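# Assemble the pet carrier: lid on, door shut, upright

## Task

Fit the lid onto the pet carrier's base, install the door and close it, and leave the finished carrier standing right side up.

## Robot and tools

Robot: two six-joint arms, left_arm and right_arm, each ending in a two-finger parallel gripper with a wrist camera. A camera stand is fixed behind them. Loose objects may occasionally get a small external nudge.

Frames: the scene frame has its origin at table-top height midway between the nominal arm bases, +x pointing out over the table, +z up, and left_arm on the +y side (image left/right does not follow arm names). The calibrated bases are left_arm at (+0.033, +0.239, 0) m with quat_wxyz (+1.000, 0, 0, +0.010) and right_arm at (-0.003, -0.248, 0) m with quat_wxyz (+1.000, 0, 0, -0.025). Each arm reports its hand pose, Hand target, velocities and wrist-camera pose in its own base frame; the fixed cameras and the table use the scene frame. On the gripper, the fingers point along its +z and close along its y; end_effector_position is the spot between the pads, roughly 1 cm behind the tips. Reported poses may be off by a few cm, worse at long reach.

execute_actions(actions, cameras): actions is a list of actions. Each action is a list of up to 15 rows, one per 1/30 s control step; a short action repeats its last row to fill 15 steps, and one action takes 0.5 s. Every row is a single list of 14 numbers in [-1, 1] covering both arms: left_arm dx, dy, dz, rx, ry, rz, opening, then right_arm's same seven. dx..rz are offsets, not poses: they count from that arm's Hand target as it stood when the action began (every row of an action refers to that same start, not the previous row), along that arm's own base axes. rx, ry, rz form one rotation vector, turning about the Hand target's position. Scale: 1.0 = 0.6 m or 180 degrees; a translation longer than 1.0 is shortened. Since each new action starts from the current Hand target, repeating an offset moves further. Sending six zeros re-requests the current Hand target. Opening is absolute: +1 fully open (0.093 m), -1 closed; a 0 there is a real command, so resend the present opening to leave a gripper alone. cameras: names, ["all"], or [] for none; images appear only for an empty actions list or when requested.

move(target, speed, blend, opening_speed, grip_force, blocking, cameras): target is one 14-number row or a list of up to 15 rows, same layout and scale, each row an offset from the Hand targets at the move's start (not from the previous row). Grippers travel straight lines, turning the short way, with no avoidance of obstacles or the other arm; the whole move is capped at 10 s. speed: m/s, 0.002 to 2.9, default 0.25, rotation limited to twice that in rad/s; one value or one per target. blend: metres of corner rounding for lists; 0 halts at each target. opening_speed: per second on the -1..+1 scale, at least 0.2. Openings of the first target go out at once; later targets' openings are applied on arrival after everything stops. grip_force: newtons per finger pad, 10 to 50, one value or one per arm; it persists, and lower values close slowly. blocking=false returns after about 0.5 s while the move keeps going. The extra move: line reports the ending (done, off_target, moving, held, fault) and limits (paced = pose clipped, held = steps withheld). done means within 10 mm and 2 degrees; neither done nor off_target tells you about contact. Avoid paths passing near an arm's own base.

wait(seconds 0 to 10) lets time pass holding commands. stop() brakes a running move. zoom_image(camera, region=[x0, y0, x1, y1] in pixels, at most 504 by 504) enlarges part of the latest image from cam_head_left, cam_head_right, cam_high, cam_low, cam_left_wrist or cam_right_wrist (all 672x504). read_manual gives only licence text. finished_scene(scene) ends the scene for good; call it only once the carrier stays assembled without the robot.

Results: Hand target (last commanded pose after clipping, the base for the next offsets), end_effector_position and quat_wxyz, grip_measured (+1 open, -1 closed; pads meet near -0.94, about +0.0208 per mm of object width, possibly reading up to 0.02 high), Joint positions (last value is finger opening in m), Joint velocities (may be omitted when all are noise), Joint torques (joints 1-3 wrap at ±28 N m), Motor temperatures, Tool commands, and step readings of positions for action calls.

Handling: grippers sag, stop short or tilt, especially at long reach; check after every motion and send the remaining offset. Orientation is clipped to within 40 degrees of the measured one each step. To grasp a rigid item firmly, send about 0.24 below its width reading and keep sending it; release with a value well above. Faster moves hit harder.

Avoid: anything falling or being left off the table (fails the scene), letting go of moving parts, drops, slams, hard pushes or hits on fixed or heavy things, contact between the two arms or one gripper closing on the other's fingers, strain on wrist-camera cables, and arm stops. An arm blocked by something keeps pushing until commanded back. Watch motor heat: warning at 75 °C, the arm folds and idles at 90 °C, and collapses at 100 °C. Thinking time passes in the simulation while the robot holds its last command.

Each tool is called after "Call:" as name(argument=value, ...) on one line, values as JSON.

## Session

Call:
execute_actions(actions=[])

Scene clock: 0.00 s.
left_arm: end_effector_position=(+0.3976, -0.0585, +0.1717) grip_measured=+1.000 end_effector_quat_wxyz=(+0.612, -0.079, +0.785, +0.050) | right_arm: end_effector_position=(+0.3050, +0.1261, +0.2989) grip_measured=+1.000 end_effector_quat_wxyz=(+0.619, +0.018, +0.785, +0.004)
Joint positions: left_arm=[-0.356 1.385 0.563 0.535 -0.519 -0.165 0.093] | right_arm=[0.739 0.969 0.851 -0.202 0.73 0.247 0.093]
Joint velocities: within noise
Joint torques (N m): no reading
Motor temperatures (°C): left_arm=[28 29 41 34 28 27 25] | right_arm=[27 41 45 29 24 27 26]
Heat: left arm: 41 °C; right arm: 45 °C.
Hand target: left_arm +0.3998, -0.0593, +0.1811; +0.621, -0.083, +0.778, +0.046 | right_arm +0.3046, +0.1259, +0.3000; +0.618, +0.017, +0.786, +0.004
Tool commands: left_gripper/opening=+1.0 right_gripper/opening=+1.0

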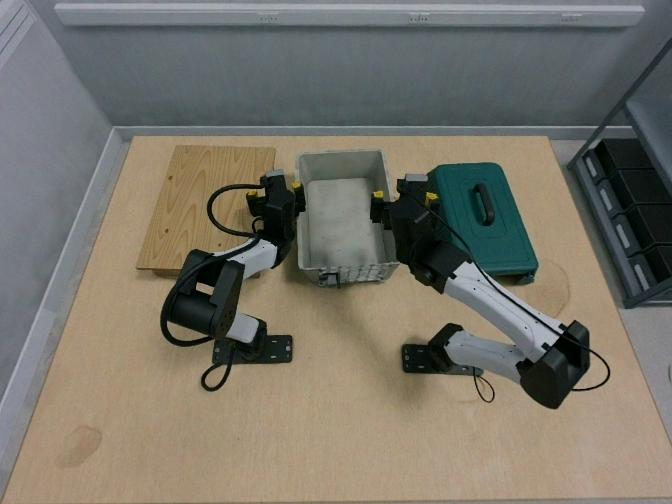

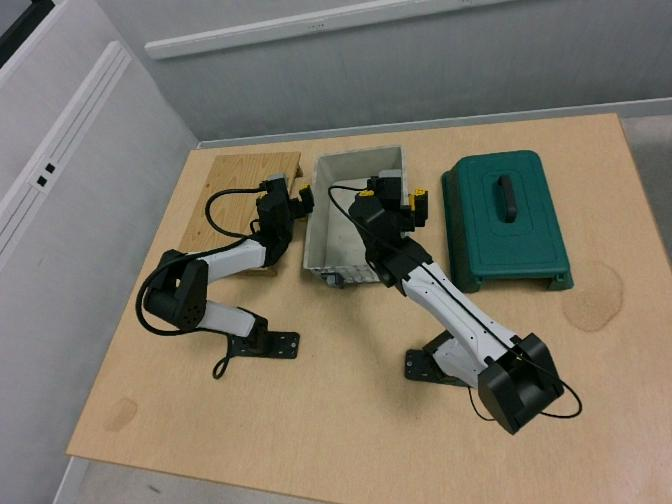

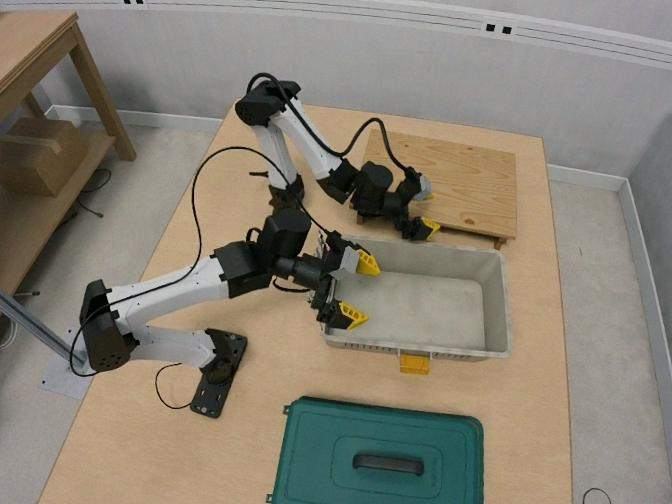

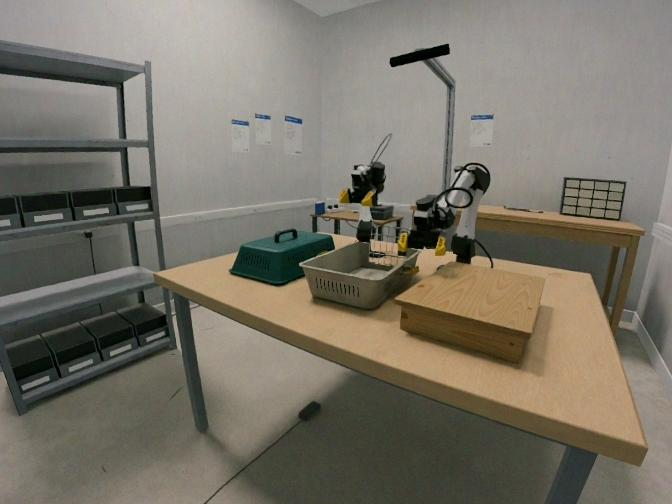

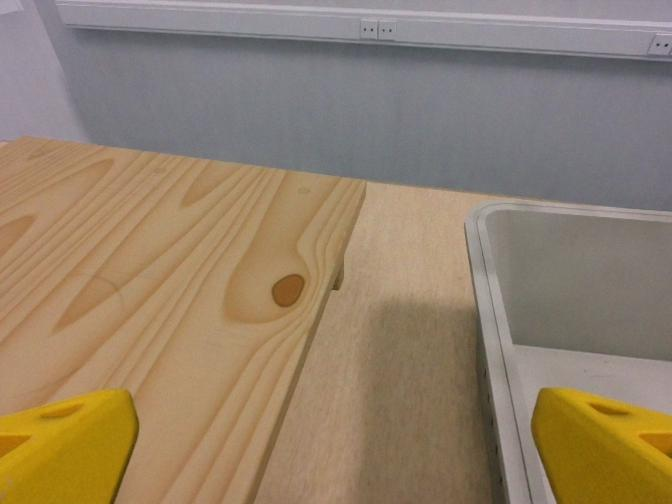

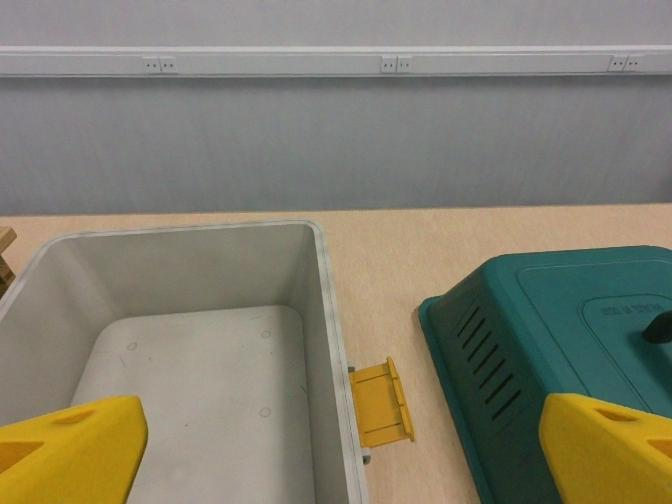

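Call:
move(target=[[-0.02,0.02,0.2,0,0,0,1,0.02,-0.1,0.02,0,0.04,0,1],[-0.24,0.3,0.33,0,0,0,-1,0.085,-0.43,-0.02,0,0.117,0,1]], blend=[0.03,0], cameras=["all"])

Call:
zoom_image(camera="cam_head_left", region=[270, 120, 560, 300])

Call:
zoom_image(camera="cam_head_left", region=[290, 235, 410, 300])

Call:
zoom_image(camera="cam_high", region=[290, 200, 390, 350])

Scene clock: 15.33 s.
left_arm: end_effector_position=(+0.2568, +0.1211, +0.3641) grip_measured=-0.981 end_effector_quat_wxyz=(+0.610, -0.095, +0.786, +0.037) | right_arm: end_effector_position=(+0.3547, -0.1310, +0.2841) grip_measured=+1.000 end_effector_quat_wxyz=(+0.464, +0.021, +0.886, -0.002)
Joint positions: left_arm=[0.761 0.827 1.086 -0.562 0.561 0.104 0] | right_arm=[-0.531 1.293 1.288 -0.665 -0.407 -0.284 0.093]
Joint torques (N m): left_arm=[0.64 -0.09 11.96 2.35 0.29 0.2] | right_arm=[-0.27 -4.64 9.05 1.49 -0.26 -0.19]
Heat: left arm: 43 °C; right arm: 49 °C.
Hand target: left_arm +0.2557, +0.1208, +0.3792; +0.621, -0.083, +0.778, +0.046 | right_arm +0.3556, -0.1320, +0.2881; +0.464, +0.018, +0.886, +0.001
Off the commanded pose: left_arm 0.015 m, 2 deg | right_arm 0.004 m, 0 deg.
move: off_target (left_arm); target 2's new opening was sent with left_arm's hand 0.015 m and 2 deg from that target

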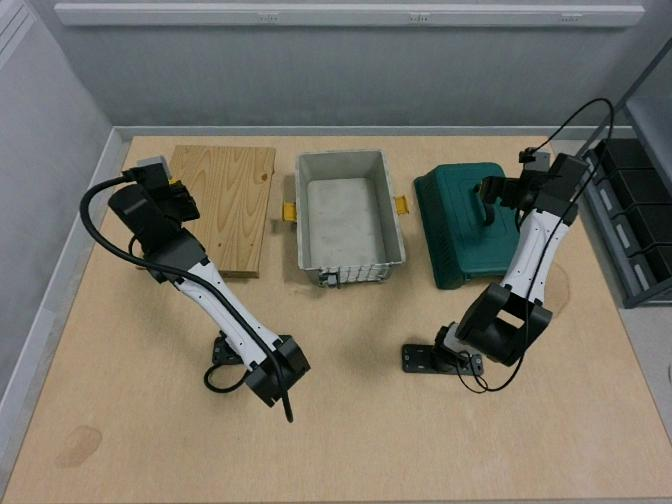

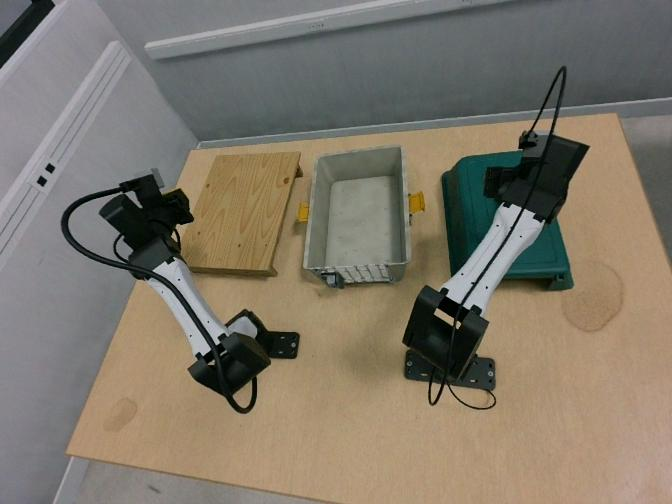

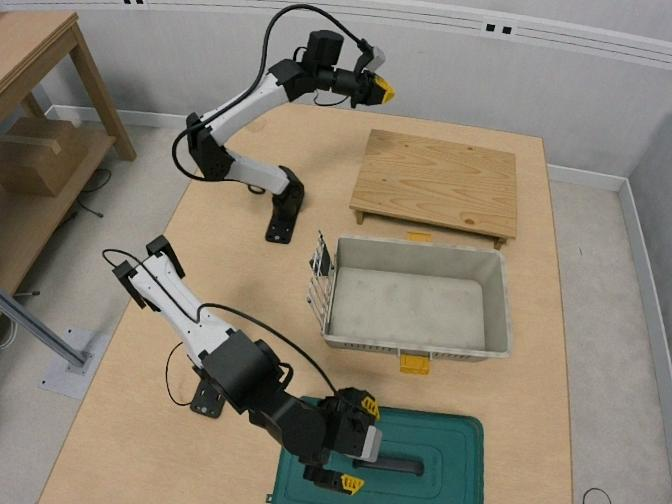

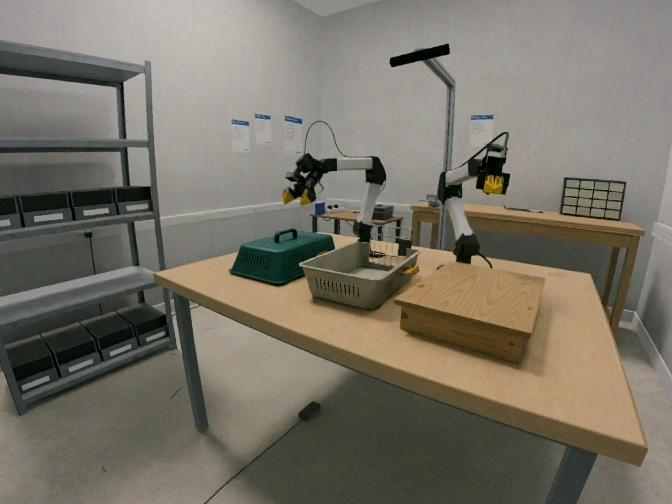

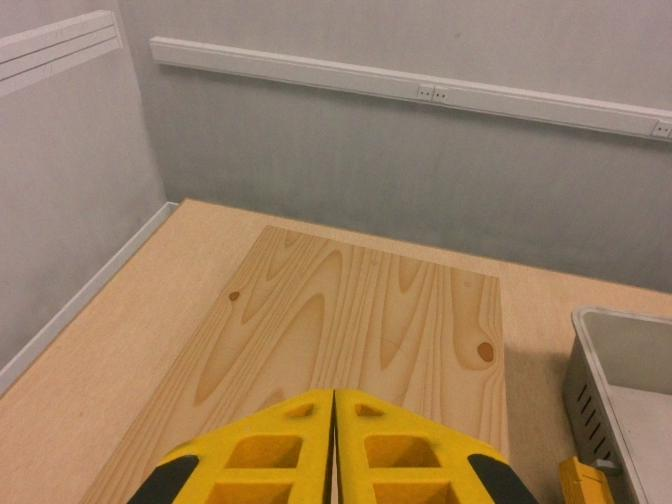

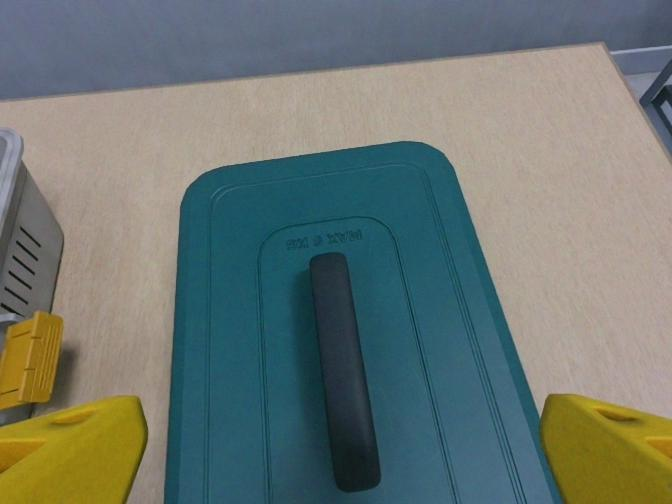

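Scaled by 1.738 from the camera's 672x504 image, which has a finer 960x720 frame.

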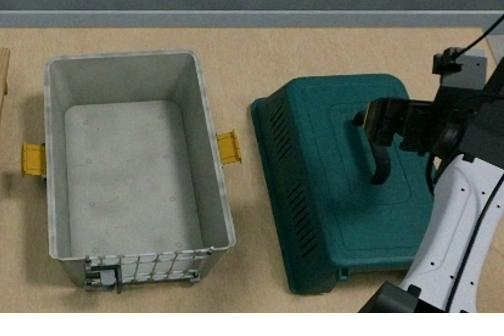

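Scaled by 4.200 from the camera's 672x504 image, which has a finer 960x720 frame.

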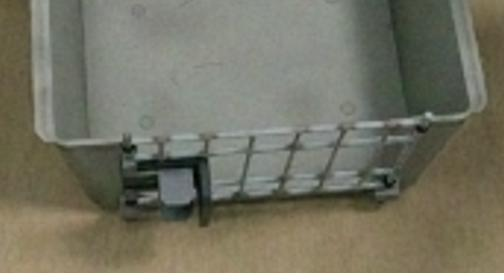

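Scaled by 3.360 from the camera's 672x504 image, which has a finer 960x720 frame.

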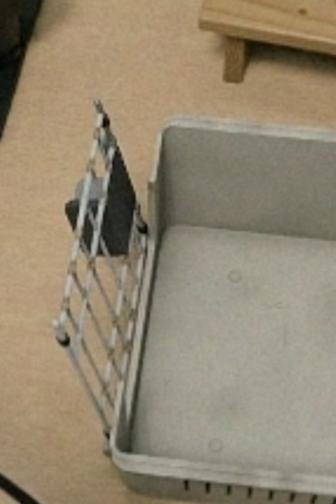

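Call:
move(target=[[0,0,0,0,0,0,-1,0.08,-0.004,-0.15,-0.006,0,0.035,1],[0,0,0,0,0,0,-1,0.087,-0.004,-0.2275,-0.006,0,0.035,1]], speed=[0.2,0.08], blend=[0.01,0], cameras=["cam_right_wrist","cam_low"])

Scene clock: 64.60 s.
left_arm: end_effector_position=(+0.2568, +0.1211, +0.3641) grip_measured=-0.981 end_effector_quat_wxyz=(+0.610, -0.095, +0.786, +0.037) | right_arm: end_effector_position=(+0.4072, -0.1402, +0.1581) grip_measured=+1.000 end_effector_quat_wxyz=(+0.467, -0.029, +0.884, +0.009)
Joint positions: left_arm=[0.761 0.827 1.086 -0.562 0.561 0.104 0] | right_arm=[-0.502 1.527 0.972 -0.121 -0.45 -0.348 0.093]
Joint torques (N m): left_arm=[0.64 -0.09 11.95 2.35 0.29 0.2] | right_arm=[0.99 -6.84 6.19 1.62 -0.27 -0.16]
Motor temperatures (°C): left_arm=[28 29 49 39 28 27 25] | right_arm=[27 42 57 34 24 27 25]
Heat: left arm: 49 °C; right arm: 57 °C.
Hand target: left_arm +0.2557, +0.1208, +0.3792; +0.621, -0.083, +0.778, +0.046 | right_arm +0.4078, -0.1344, +0.1516; +0.464, -0.035, +0.885, +0.018
Off the commanded pose: left_arm 0.015 m, 2 deg | right_arm 0.009 m, 1 deg.
move: off_target (left_arm)
Images, in order (width x height): cam_low 672x504, cam_right_wrist 672x504.

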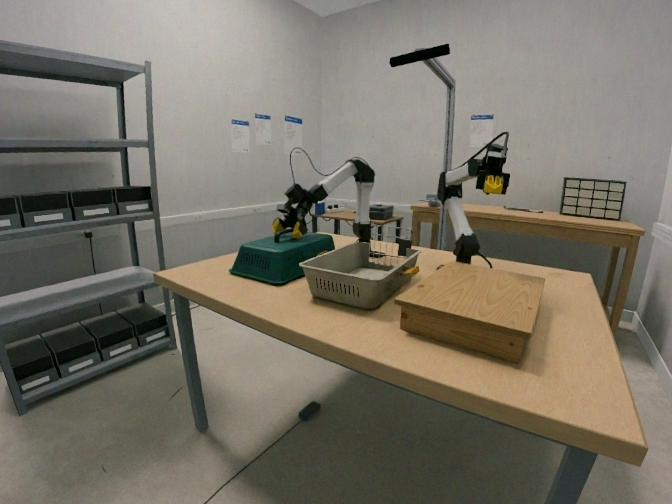

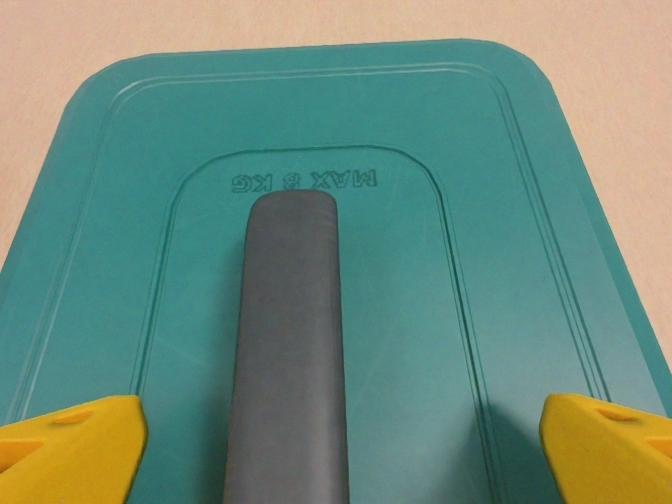

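Call:
move(target=[0,0,0,0,0,0,-1,0,0.018,-0.008,0,0,-0.004,1], speed=0.08, cameras=["cam_right_wrist","cam_low"])

Call:
zoom_image(camera="cam_low", region=[210, 170, 360, 290])

Scene clock: 75.37 s.
left_arm: end_effector_position=(+0.2568, +0.1211, +0.3641) grip_measured=-0.981 end_effector_quat_wxyz=(+0.610, -0.095, +0.786, +0.037) | right_arm: end_effector_position=(+0.4091, -0.1263, +0.1488) grip_measured=+1.000 end_effector_quat_wxyz=(+0.466, -0.032, +0.884, +0.017)
Joint positions: left_arm=[0.761 0.827 1.086 -0.562 0.561 0.104 0] | right_arm=[-0.467 1.527 0.935 -0.083 -0.437 -0.327 0.093]
Joint torques (N m): left_arm=[0.64 -0.09 11.95 2.35 0.3 0.2] | right_arm=[1.01 -8.23 5.87 1.7 -0.08 -0.03]
Motor temperatures (°C): left_arm=[28 29 50 39 28 27 25] | right_arm=[27 42 55 34 24 27 25]
Heat: left arm: 50 °C; right arm: 55 °C.
Hand target: left_arm +0.2557, +0.1208, +0.3792; +0.621, -0.083, +0.778, +0.046 | right_arm +0.4078, -0.1237, +0.1467; +0.464, -0.030, +0.885, +0.015
Off the commanded pose: left_arm 0.015 m, 2 deg | right_arm 0.004 m, 0 deg.
move: off_target (left_arm)
Images, in order (width x height): cam_low 672x504, cam_right_wrist 672x504.

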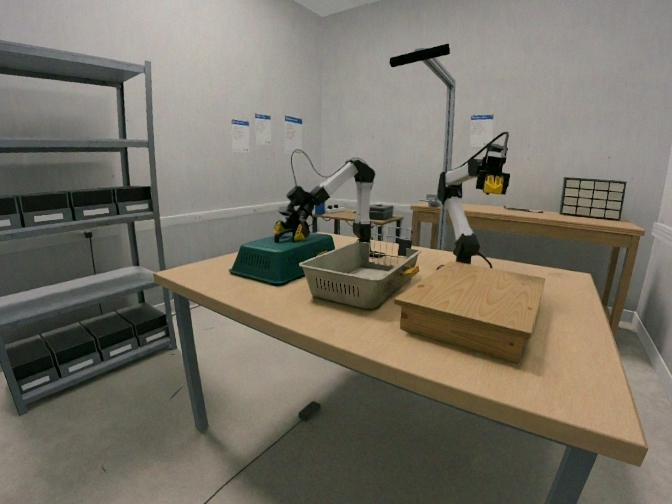

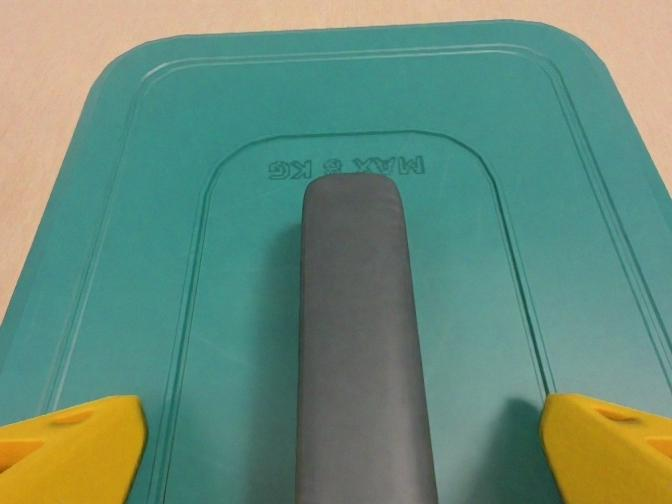

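Scaled by 3.360 from the camera's 672x504 image, which has a finer 960x720 frame.

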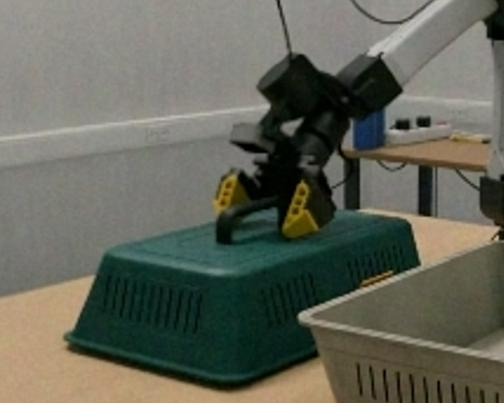

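Call:
move(target=[0,0,0,0,0,0,-1,0,-0.007,0,0,0,0,1], speed=0.08)

Call:
move(target=[0,0,0,0,0,0,-1,0,0,0.003,0,0,0,-0.85], opening_speed=0.7, cameras=["cam_right_wrist"])

Scene clock: 84.03 s.
left_arm: end_effector_position=(+0.2568, +0.1211, +0.3641) grip_measured=-0.981 end_effector_quat_wxyz=(+0.610, -0.095, +0.786, +0.037) | right_arm: end_effector_position=(+0.4091, -0.1264, +0.1488) grip_measured=+1.000 end_effector_quat_wxyz=(+0.466, -0.032, +0.884, +0.016)
Joint positions: left_arm=[0.761 0.827 1.086 -0.562 0.561 0.104 0] | right_arm=[-0.467 1.527 0.935 -0.082 -0.436 -0.327 0.093]
Joint torques (N m): left_arm=[0.64 -0.09 11.97 2.35 0.29 0.2] | right_arm=[-0.03 -7.58 6.53 1.63 -0.13 -0.11]
Heat: left arm: 51 °C; right arm: 54 °C.
Hand target: left_arm +0.2557, +0.1208, +0.3792; +0.621, -0.083, +0.778, +0.046 | right_arm +0.4077, -0.1278, +0.1467; +0.464, -0.030, +0.885, +0.015
Off the commanded pose: left_arm 0.015 m, 2 deg | right_arm 0.003 m, 0 deg.
move: off_target (left_arm)

Scene clock: 86.93 s.
left_arm: end_effector_position=(+0.2568, +0.1211, +0.3641) grip_measured=-0.981 end_effector_quat_wxyz=(+0.610, -0.095, +0.786, +0.037) | right_arm: end_effector_position=(+0.4091, -0.1280, +0.1487) grip_measured=-0.626 end_effector_quat_wxyz=(+0.465, -0.030, +0.885, +0.012)
Joint positions: left_arm=[0.761 0.827 1.086 -0.562 0.561 0.104 0] | right_arm=[-0.467 1.527 0.935 -0.081 -0.427 -0.327 0.015]
Joint torques (N m): left_arm=[0.64 -0.09 11.96 2.35 0.3 0.2] | right_arm=[-0.03 -7.82 6.95 1.55 -0.21 -0.11]
Heat: left arm: 51 °C; right arm: 54 °C.
Hand target: left_arm +0.2557, +0.1208, +0.3792; +0.621, -0.083, +0.778, +0.046 | right_arm +0.4078, -0.1279, +0.1485; +0.464, -0.030, +0.885, +0.015
Off the commanded pose: left_arm 0.015 m, 2 deg | right_arm 0.001 m, 0 deg.
move: off_target (left_arm)
Images, in order (width x height): cam_right_wrist 672x504.

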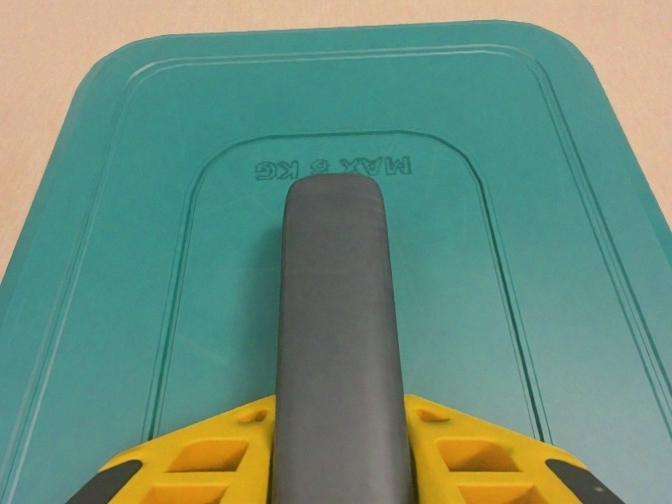

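Call:
move(target=[[0,0,0,0,0,0,-1,0,0,0.12,0,-0.033,0,-0.9],[0,0,0,0,0,0,-1,0.016,0,0.36,0,-0.037,0.01,-0.9]], speed=[0.12,0.15], blend=[0.02,0], cameras=["cam_low","cam_high","cam_head_left"])

Call:
zoom_image(camera="cam_low", region=[210, 150, 440, 310])

Call:
zoom_image(camera="cam_head_left", region=[270, 90, 590, 310])

Scene clock: 106.20 s.
left_arm: end_effector_position=(+0.2568, +0.1211, +0.3641) grip_measured=-0.981 end_effector_quat_wxyz=(+0.610, -0.095, +0.786, +0.037) | right_arm: end_effector_position=(+0.4115, -0.1260, +0.3343) grip_measured=-0.640 end_effector_quat_wxyz=(+0.473, -0.029, +0.880, +0.031)
Joint positions: left_arm=[0.761 0.827 1.086 -0.562 0.561 0.104 0] | right_arm=[-0.475 1.546 1.692 -0.811 -0.469 -0.308 0.014]
Joint torques (N m): left_arm=[0.64 -0.09 11.96 2.35 0.29 0.2] | right_arm=[-0.5 -8.55 10.14 2.09 -0.45 -0.14]
Motor temperatures (°C): left_arm=[28 29 51 40 28 27 25] | right_arm=[27 44 55 35 24 27 26]
Heat: left arm: 51 °C; right arm: 55 °C.
Hand target: left_arm +0.2557, +0.1208, +0.3792; +0.621, -0.083, +0.778, +0.046 | right_arm +0.4174, -0.1279, +0.3646; +0.514, -0.044, +0.856, +0.020
Off the commanded pose: left_arm 0.015 m, 2 deg | right_arm 0.031 m, 6 deg.
move: off_target (left_arm, right_arm)
Images, in order (width x height): cam_head_left 672x504, cam_high 672x504, cam_low 672x504.

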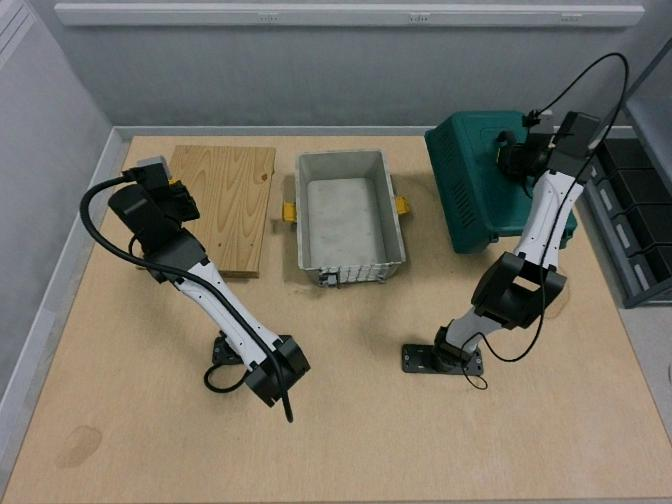

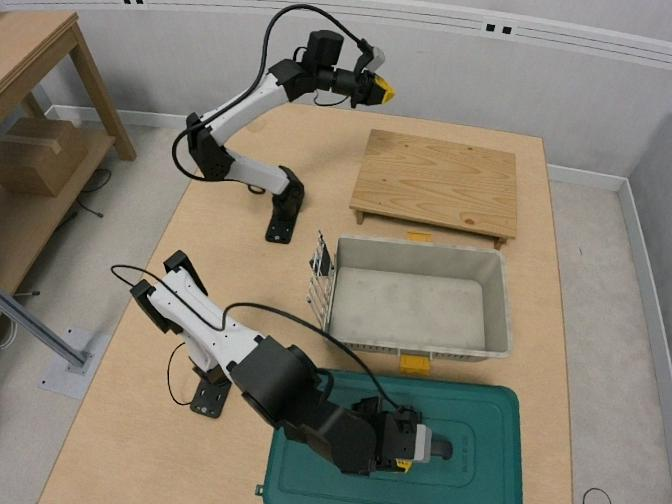

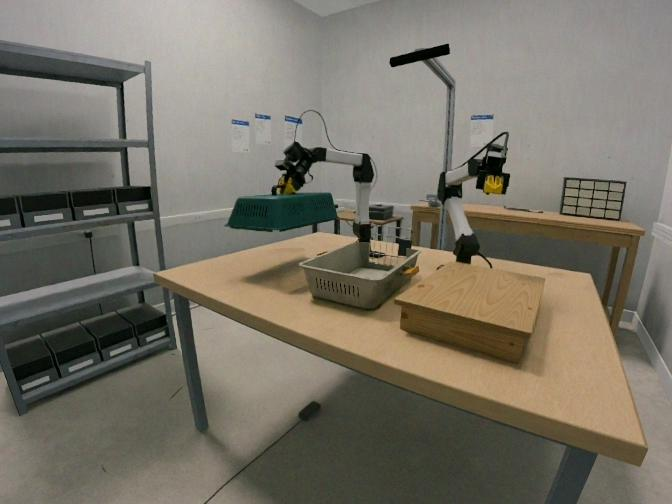

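Scaled by 2.191 from the camera's 672x504 image, which has a finer 960x720 frame.

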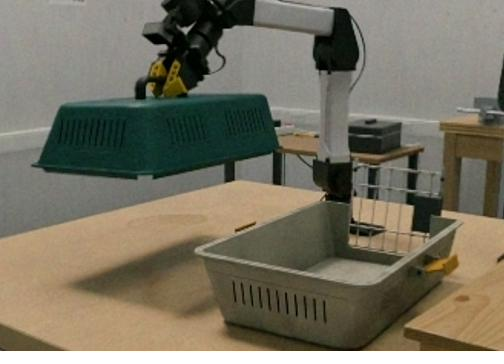

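Scaled by 1.575 from the camera's 672x504 image, which has a finer 960x720 frame.

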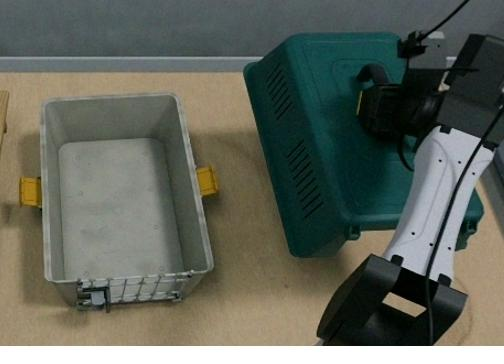

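Call:
move(target=[[0,0,0,0,0,0,-1,0.05,0.3,0.035,0.005,0,-0.005,-0.9],[0,0,0,0,0,0,-1,0.054,0.64,0.041,0.014,0,-0.003,-0.9]], speed=0.2, blend=[0.05,0], cameras=["cam_low","cam_high","cam_head_left"])

Call:
zoom_image(camera="cam_head_left", region=[270, 90, 470, 310])

Call:
zoom_image(camera="cam_low", region=[250, 150, 450, 310])

Scene clock: 139.77 s.
left_arm: end_effector_position=(+0.2568, +0.1211, +0.3641) grip_measured=-0.981 end_effector_quat_wxyz=(+0.610, -0.095, +0.786, +0.037) | right_arm: end_effector_position=(+0.4426, +0.2579, +0.3589) grip_measured=-0.640 end_effector_quat_wxyz=(+0.476, -0.054, +0.878, +0.024)
Joint positions: left_arm=[0.761 0.827 1.086 -0.562 0.561 0.104 0] | right_arm=[0.675 1.948 2.283 -0.993 0.464 0.321 0.014]
Joint torques (N m): left_arm=[0.64 -0.09 11.95 2.35 0.29 0.2] | right_arm=[0.09 -11.62 9.99 2.11 0.48 -0.02]
Motor temperatures (°C): left_arm=[28 29 52 41 28 27 25] | right_arm=[27 48 61 36 24 27 27]
Heat: left arm: 52 °C; right arm: 61 °C.
Hand target: left_arm +0.2557, +0.1208, +0.3792; +0.621, -0.083, +0.778, +0.046 | right_arm +0.4499, +0.2561, +0.3891; +0.515, -0.029, +0.856, +0.037
Off the commanded pose: left_arm 0.015 m, 2 deg | right_arm 0.031 m, 6 deg.
move: off_target (left_arm, right_arm)
Images, in order (width x height): cam_head_left 672x504, cam_high 672x504, cam_low 672x504.

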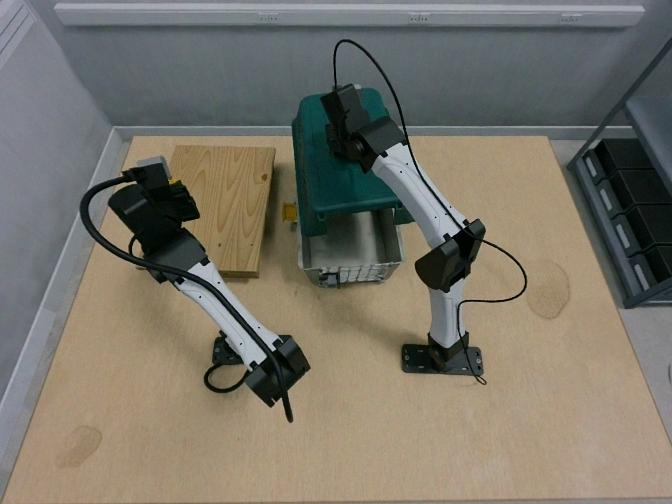

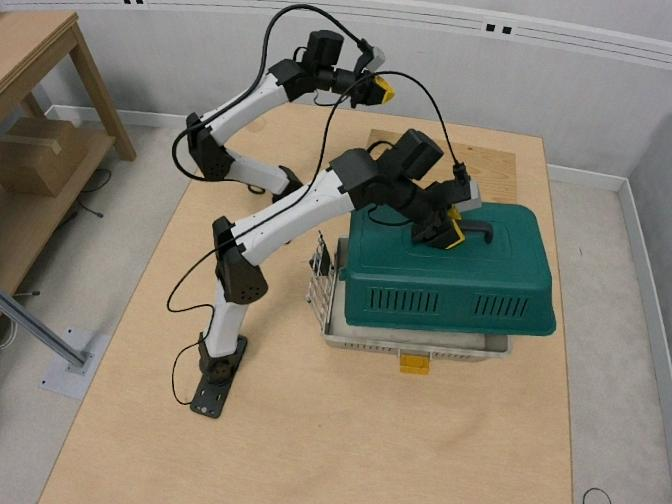

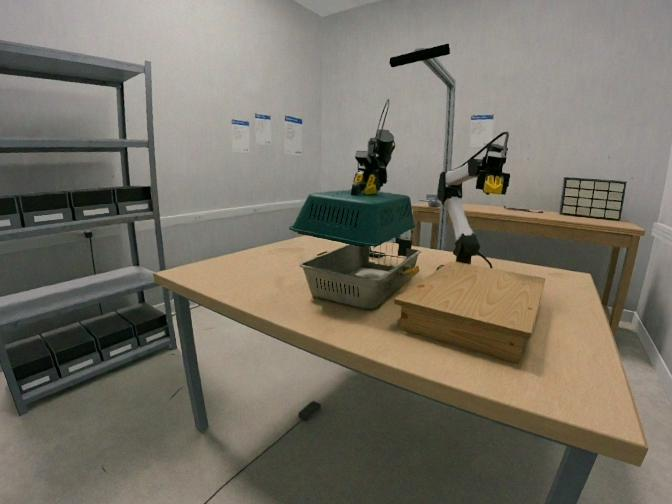

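Scaled by 2.291 from the camera's 672x504 image, which has a finer 960x720 frame.

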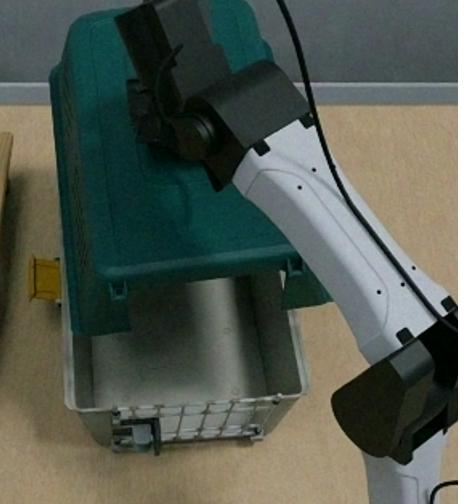

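Scaled by 2.520 from the camera's 672x504 image, which has a finer 960x720 frame.

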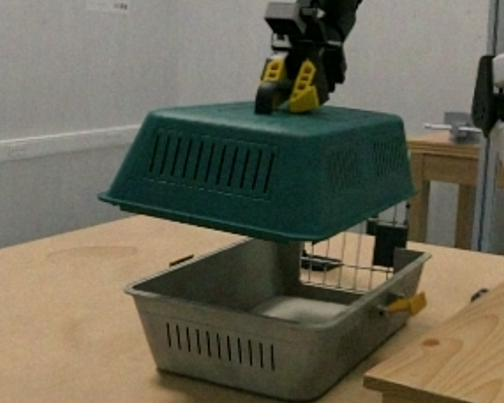

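Call:
move(target=[0,0,0,0,0,0,-1,-0.052,-0.0035,-0.1035,0,0.003,-0.0105,-0.9], speed=0.1)

Call:
move(target=[-0.26,-0.485,-0.132,-0.044,-0.071,-0.556,-1,0,0,0,0,0,0,-0.9], cameras=["cam_low","cam_high","cam_head_left","cam_left_wrist"])

Call:
zoom_image(camera="cam_head_left", region=[270, 130, 430, 310])

Scene clock: 182.70 s.
left_arm: end_effector_position=(+0.2568, +0.1210, +0.3640) grip_measured=-0.981 end_effector_quat_wxyz=(+0.610, -0.095, +0.786, +0.036) | right_arm: end_effector_position=(+0.4183, +0.2564, +0.2876) grip_measured=-0.640 end_effector_quat_wxyz=(+0.463, -0.040, +0.885, +0.006)
Joint positions: left_arm=[0.761 0.827 1.086 -0.562 0.561 0.104 0] | right_arm=[0.725 1.777 1.781 -0.727 0.533 0.391 0.014]
Joint torques (N m): left_arm=[0.64 -0.1 11.95 2.35 0.3 0.2] | right_arm=[0.81 -14.87 7.45 2.15 0.54 -0.05]
Motor temperatures (°C): left_arm=[28 29 53 42 28 27 25] | right_arm=[27 52 61 38 24 27 27]
Heat: left arm: 53 °C; right arm: 61 °C.
Hand target: left_arm +0.2557, +0.1208, +0.3792; +0.621, -0.083, +0.778, +0.046 | right_arm +0.4186, +0.2541, +0.3269; +0.511, -0.015, +0.859, +0.029
Off the commanded pose: left_arm 0.015 m, 2 deg | right_arm 0.039 m, 7 deg.
move: off_target (left_arm, right_arm)

Scene clock: 187.00 s.
left_arm: end_effector_position=(+0.0986, -0.1688, +0.2994) grip_measured=-0.981 end_effector_quat_wxyz=(+0.490, +0.492, +0.508, -0.510) | right_arm: end_effector_position=(+0.4184, +0.2565, +0.2878) grip_measured=-0.640 end_effector_quat_wxyz=(+0.464, -0.039, +0.885, +0.007)
Joint positions: left_arm=[-0.004 0.739 0.798 -1.163 1.571 1.069 0] | right_arm=[0.725 1.777 1.781 -0.726 0.533 0.391 0.014]
Joint torques (N m): left_arm=[-1.13 1.02 7.94 1.22 0.63 0.24] | right_arm=[0.81 -14.84 7.45 2.12 0.56 -0.05]
Motor temperatures (°C): left_arm=[28 29 52 41 28 27 25] | right_arm=[27 55 60 39 24 27 27]
Heat: left arm: 52 °C; right arm: 60 °C.
Hand target: left_arm +0.0997, -0.1702, +0.3000; +0.500, +0.500, +0.499, -0.501 | right_arm +0.4186, +0.2541, +0.3269; +0.511, -0.015, +0.859, +0.029
Off the commanded pose: left_arm 0.002 m, 2 deg | right_arm 0.039 m, 7 deg.
move: off_target (right_arm)
Images, in order (width x height): cam_head_left 672x504, cam_high 672x504, cam_low 672x504, cam_left_wrist 672x504.

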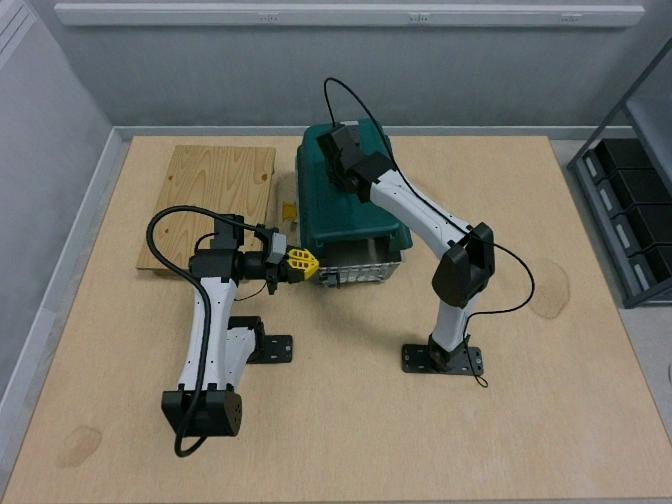

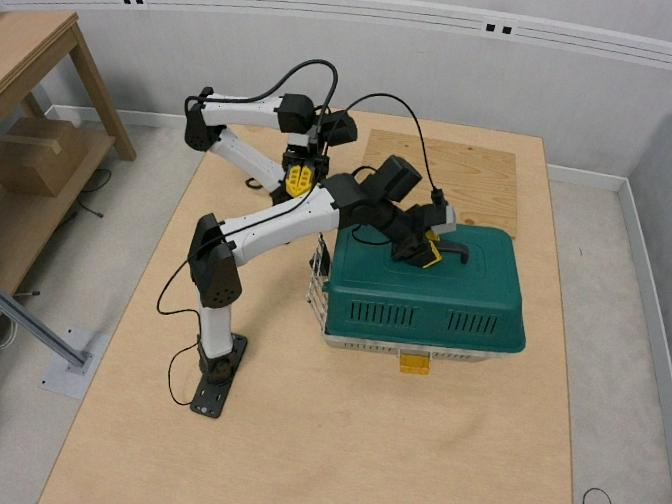

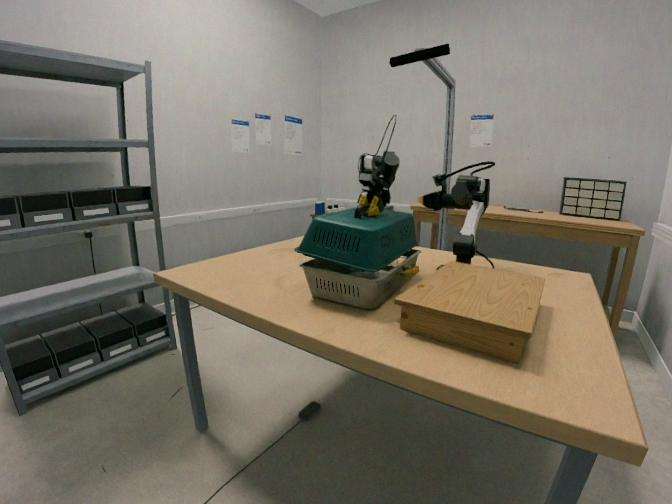

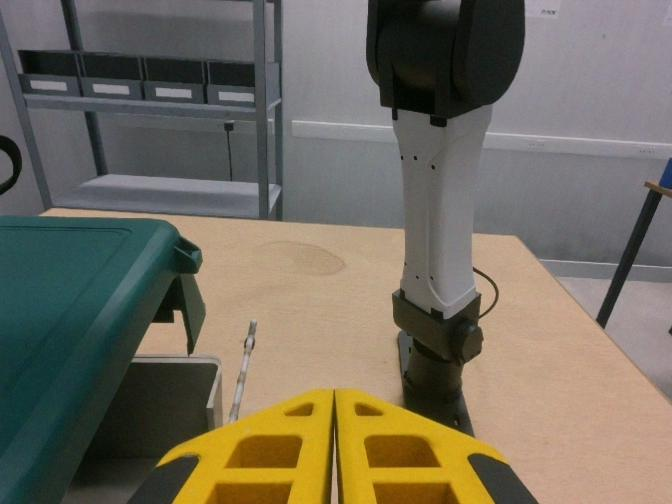

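Scaled by 2.800 from the camera's 672x504 image, which has a finer 960x720 frame.

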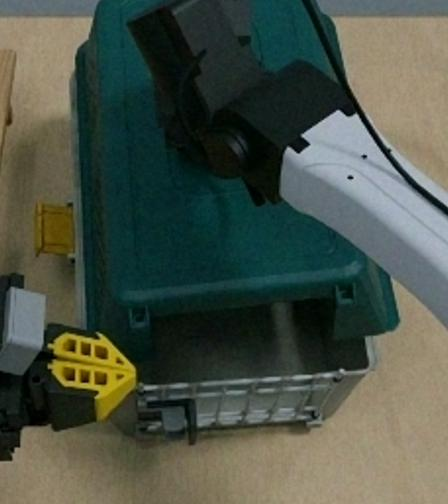

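Call:
move(target=[[0.03,-0.05,0,0,0,0,-1,0,0,0,0,0,0,-0.9],[0.045,-0.055,-0.195,0,0,0,-1,0,0,0,0,0,0,-0.9]], speed=[0.15,0.12], cameras=["cam_left_wrist","cam_head_left"])

Call:
zoom_image(camera="cam_head_left", region=[285, 210, 425, 300])

Scene clock: 223.07 s.
left_arm: end_effector_position=(+0.1258, -0.2012, +0.2046) grip_measured=-0.981 end_effector_quat_wxyz=(+0.537, +0.525, +0.458, -0.476) | right_arm: end_effector_position=(+0.4184, +0.2565, +0.2878) grip_measured=-0.640 end_effector_quat_wxyz=(+0.464, -0.039, +0.885, +0.007)
Joint positions: left_arm=[-0.253 0.756 0.091 0.785 1.323 0.011 0] | right_arm=[0.725 1.777 1.781 -0.726 0.533 0.391 0.014]
Joint torques (N m): left_arm=[-1.16 2.19 4.94 1.01 -0.21 -0.11] | right_arm=[0.81 -14.86 7.46 2.12 0.56 -0.06]
Motor temperatures (°C): left_arm=[28 28 48 39 28 27 25] | right_arm=[27 68 57 41 25 27 27]
Heat: left arm: 48 °C; right arm: 68 °C.
Hand target: left_arm +0.1266, -0.2032, +0.1829; +0.500, +0.500, +0.499, -0.501 | right_arm +0.4186, +0.2541, +0.3269; +0.511, -0.015, +0.859, +0.029
Off the commanded pose: left_arm 0.022 m, 7 deg | right_arm 0.039 m, 7 deg.
move: off_target (left_arm, right_arm)
Images, in order (width x height): cam_head_left 672x504, cam_left_wrist 672x504.

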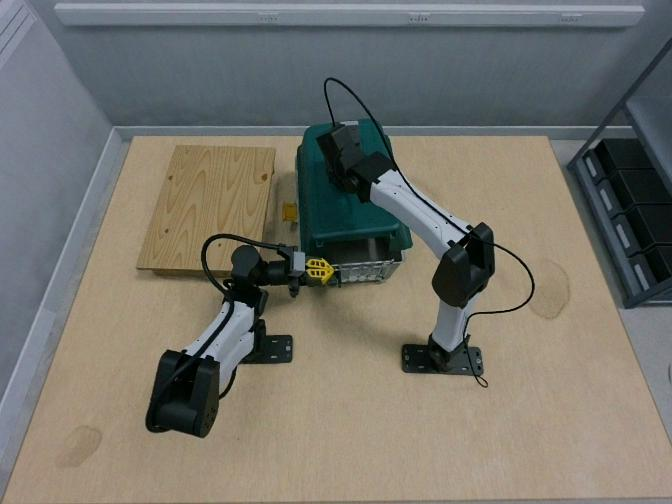

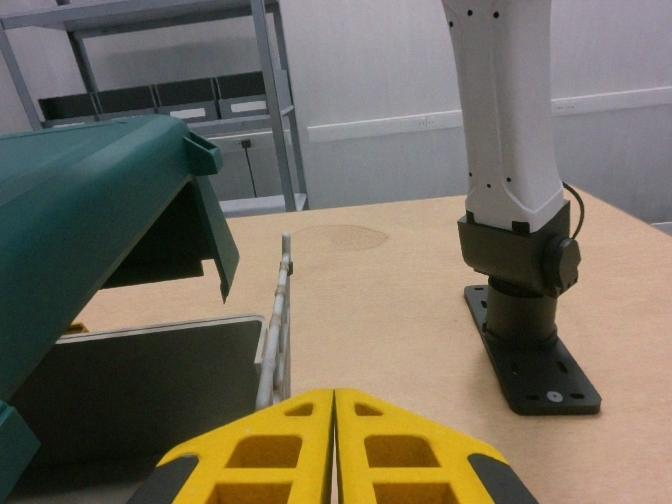

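Scaled by 3.600 from the camera's 672x504 image, which has a finer 960x720 frame.

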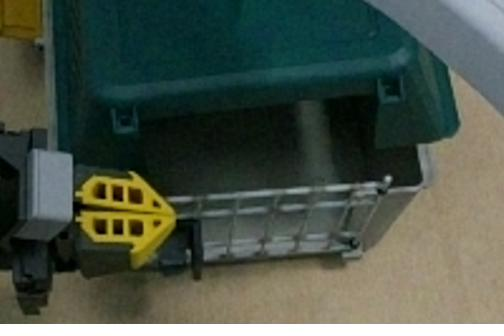

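Call:
move(target=[[0,0,0.06,0,0,0,-1,0,0,0,0,0,0,-0.9],[-0.045,0,0.06,0,0,0,-1,0,0,0,0,0,0,-0.9],[-0.045,0,0,0,0,0,-1,0,0,0,0,0,0,-0.9]], speed=0.1, cameras=["cam_left_wrist","cam_head_left","cam_high"])

Call:
zoom_image(camera="cam_head_left", region=[285, 210, 425, 300])

Scene clock: 237.67 s.
left_arm: end_effector_position=(+0.0991, -0.2020, +0.1844) grip_measured=-0.981 end_effector_quat_wxyz=(+0.497, +0.500, +0.501, -0.502) | right_arm: end_effector_position=(+0.4184, +0.2565, +0.2878) grip_measured=-0.640 end_effector_quat_wxyz=(+0.464, -0.039, +0.885, +0.007)
Joint positions: left_arm=[-0.325 0.455 0.039 0.409 1.249 0.001 0] | right_arm=[0.725 1.777 1.781 -0.726 0.533 0.391 0.014]
Joint torques (N m): left_arm=[-1.18 1.94 7.86 2.16 -0.11 0.08] | right_arm=[0.8 -14.84 7.45 2.12 0.55 -0.06]
Motor temperatures (°C): left_arm=[28 28 47 39 28 27 25] | right_arm=[27 70 56 41 25 27 28]
Heat: left arm: 47 °C; right arm: 70 °C.
Hand target: left_arm +0.0997, -0.2032, +0.1830; +0.500, +0.500, +0.499, -0.501 | right_arm +0.4186, +0.2541, +0.3269; +0.511, -0.015, +0.859, +0.029
Off the commanded pose: left_arm 0.002 m, 0 deg | right_arm 0.039 m, 7 deg.
move: off_target (right_arm)
Images, in order (width x height): cam_head_left 672x504, cam_high 672x504, cam_left_wrist 672x504.

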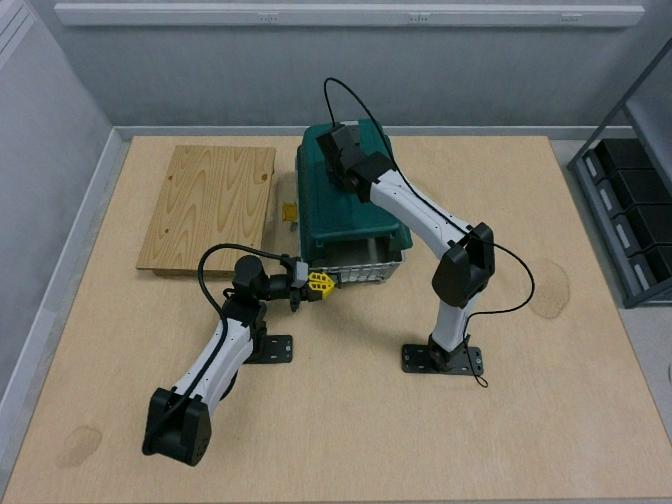

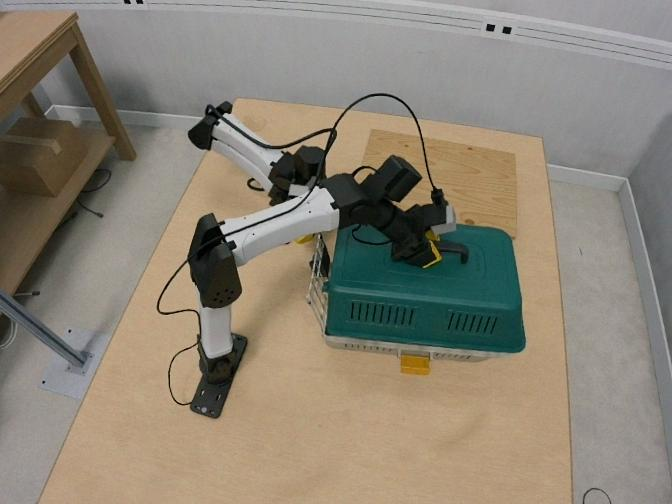

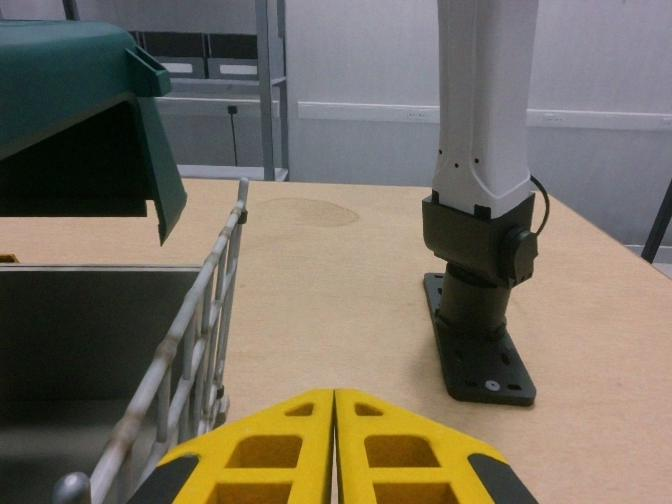

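Scaled by 3.600 from the camera's 672x504 image, which has a finer 960x720 frame.

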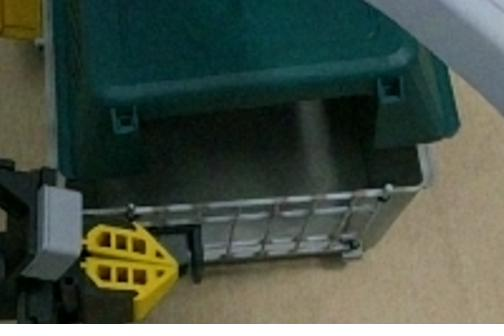

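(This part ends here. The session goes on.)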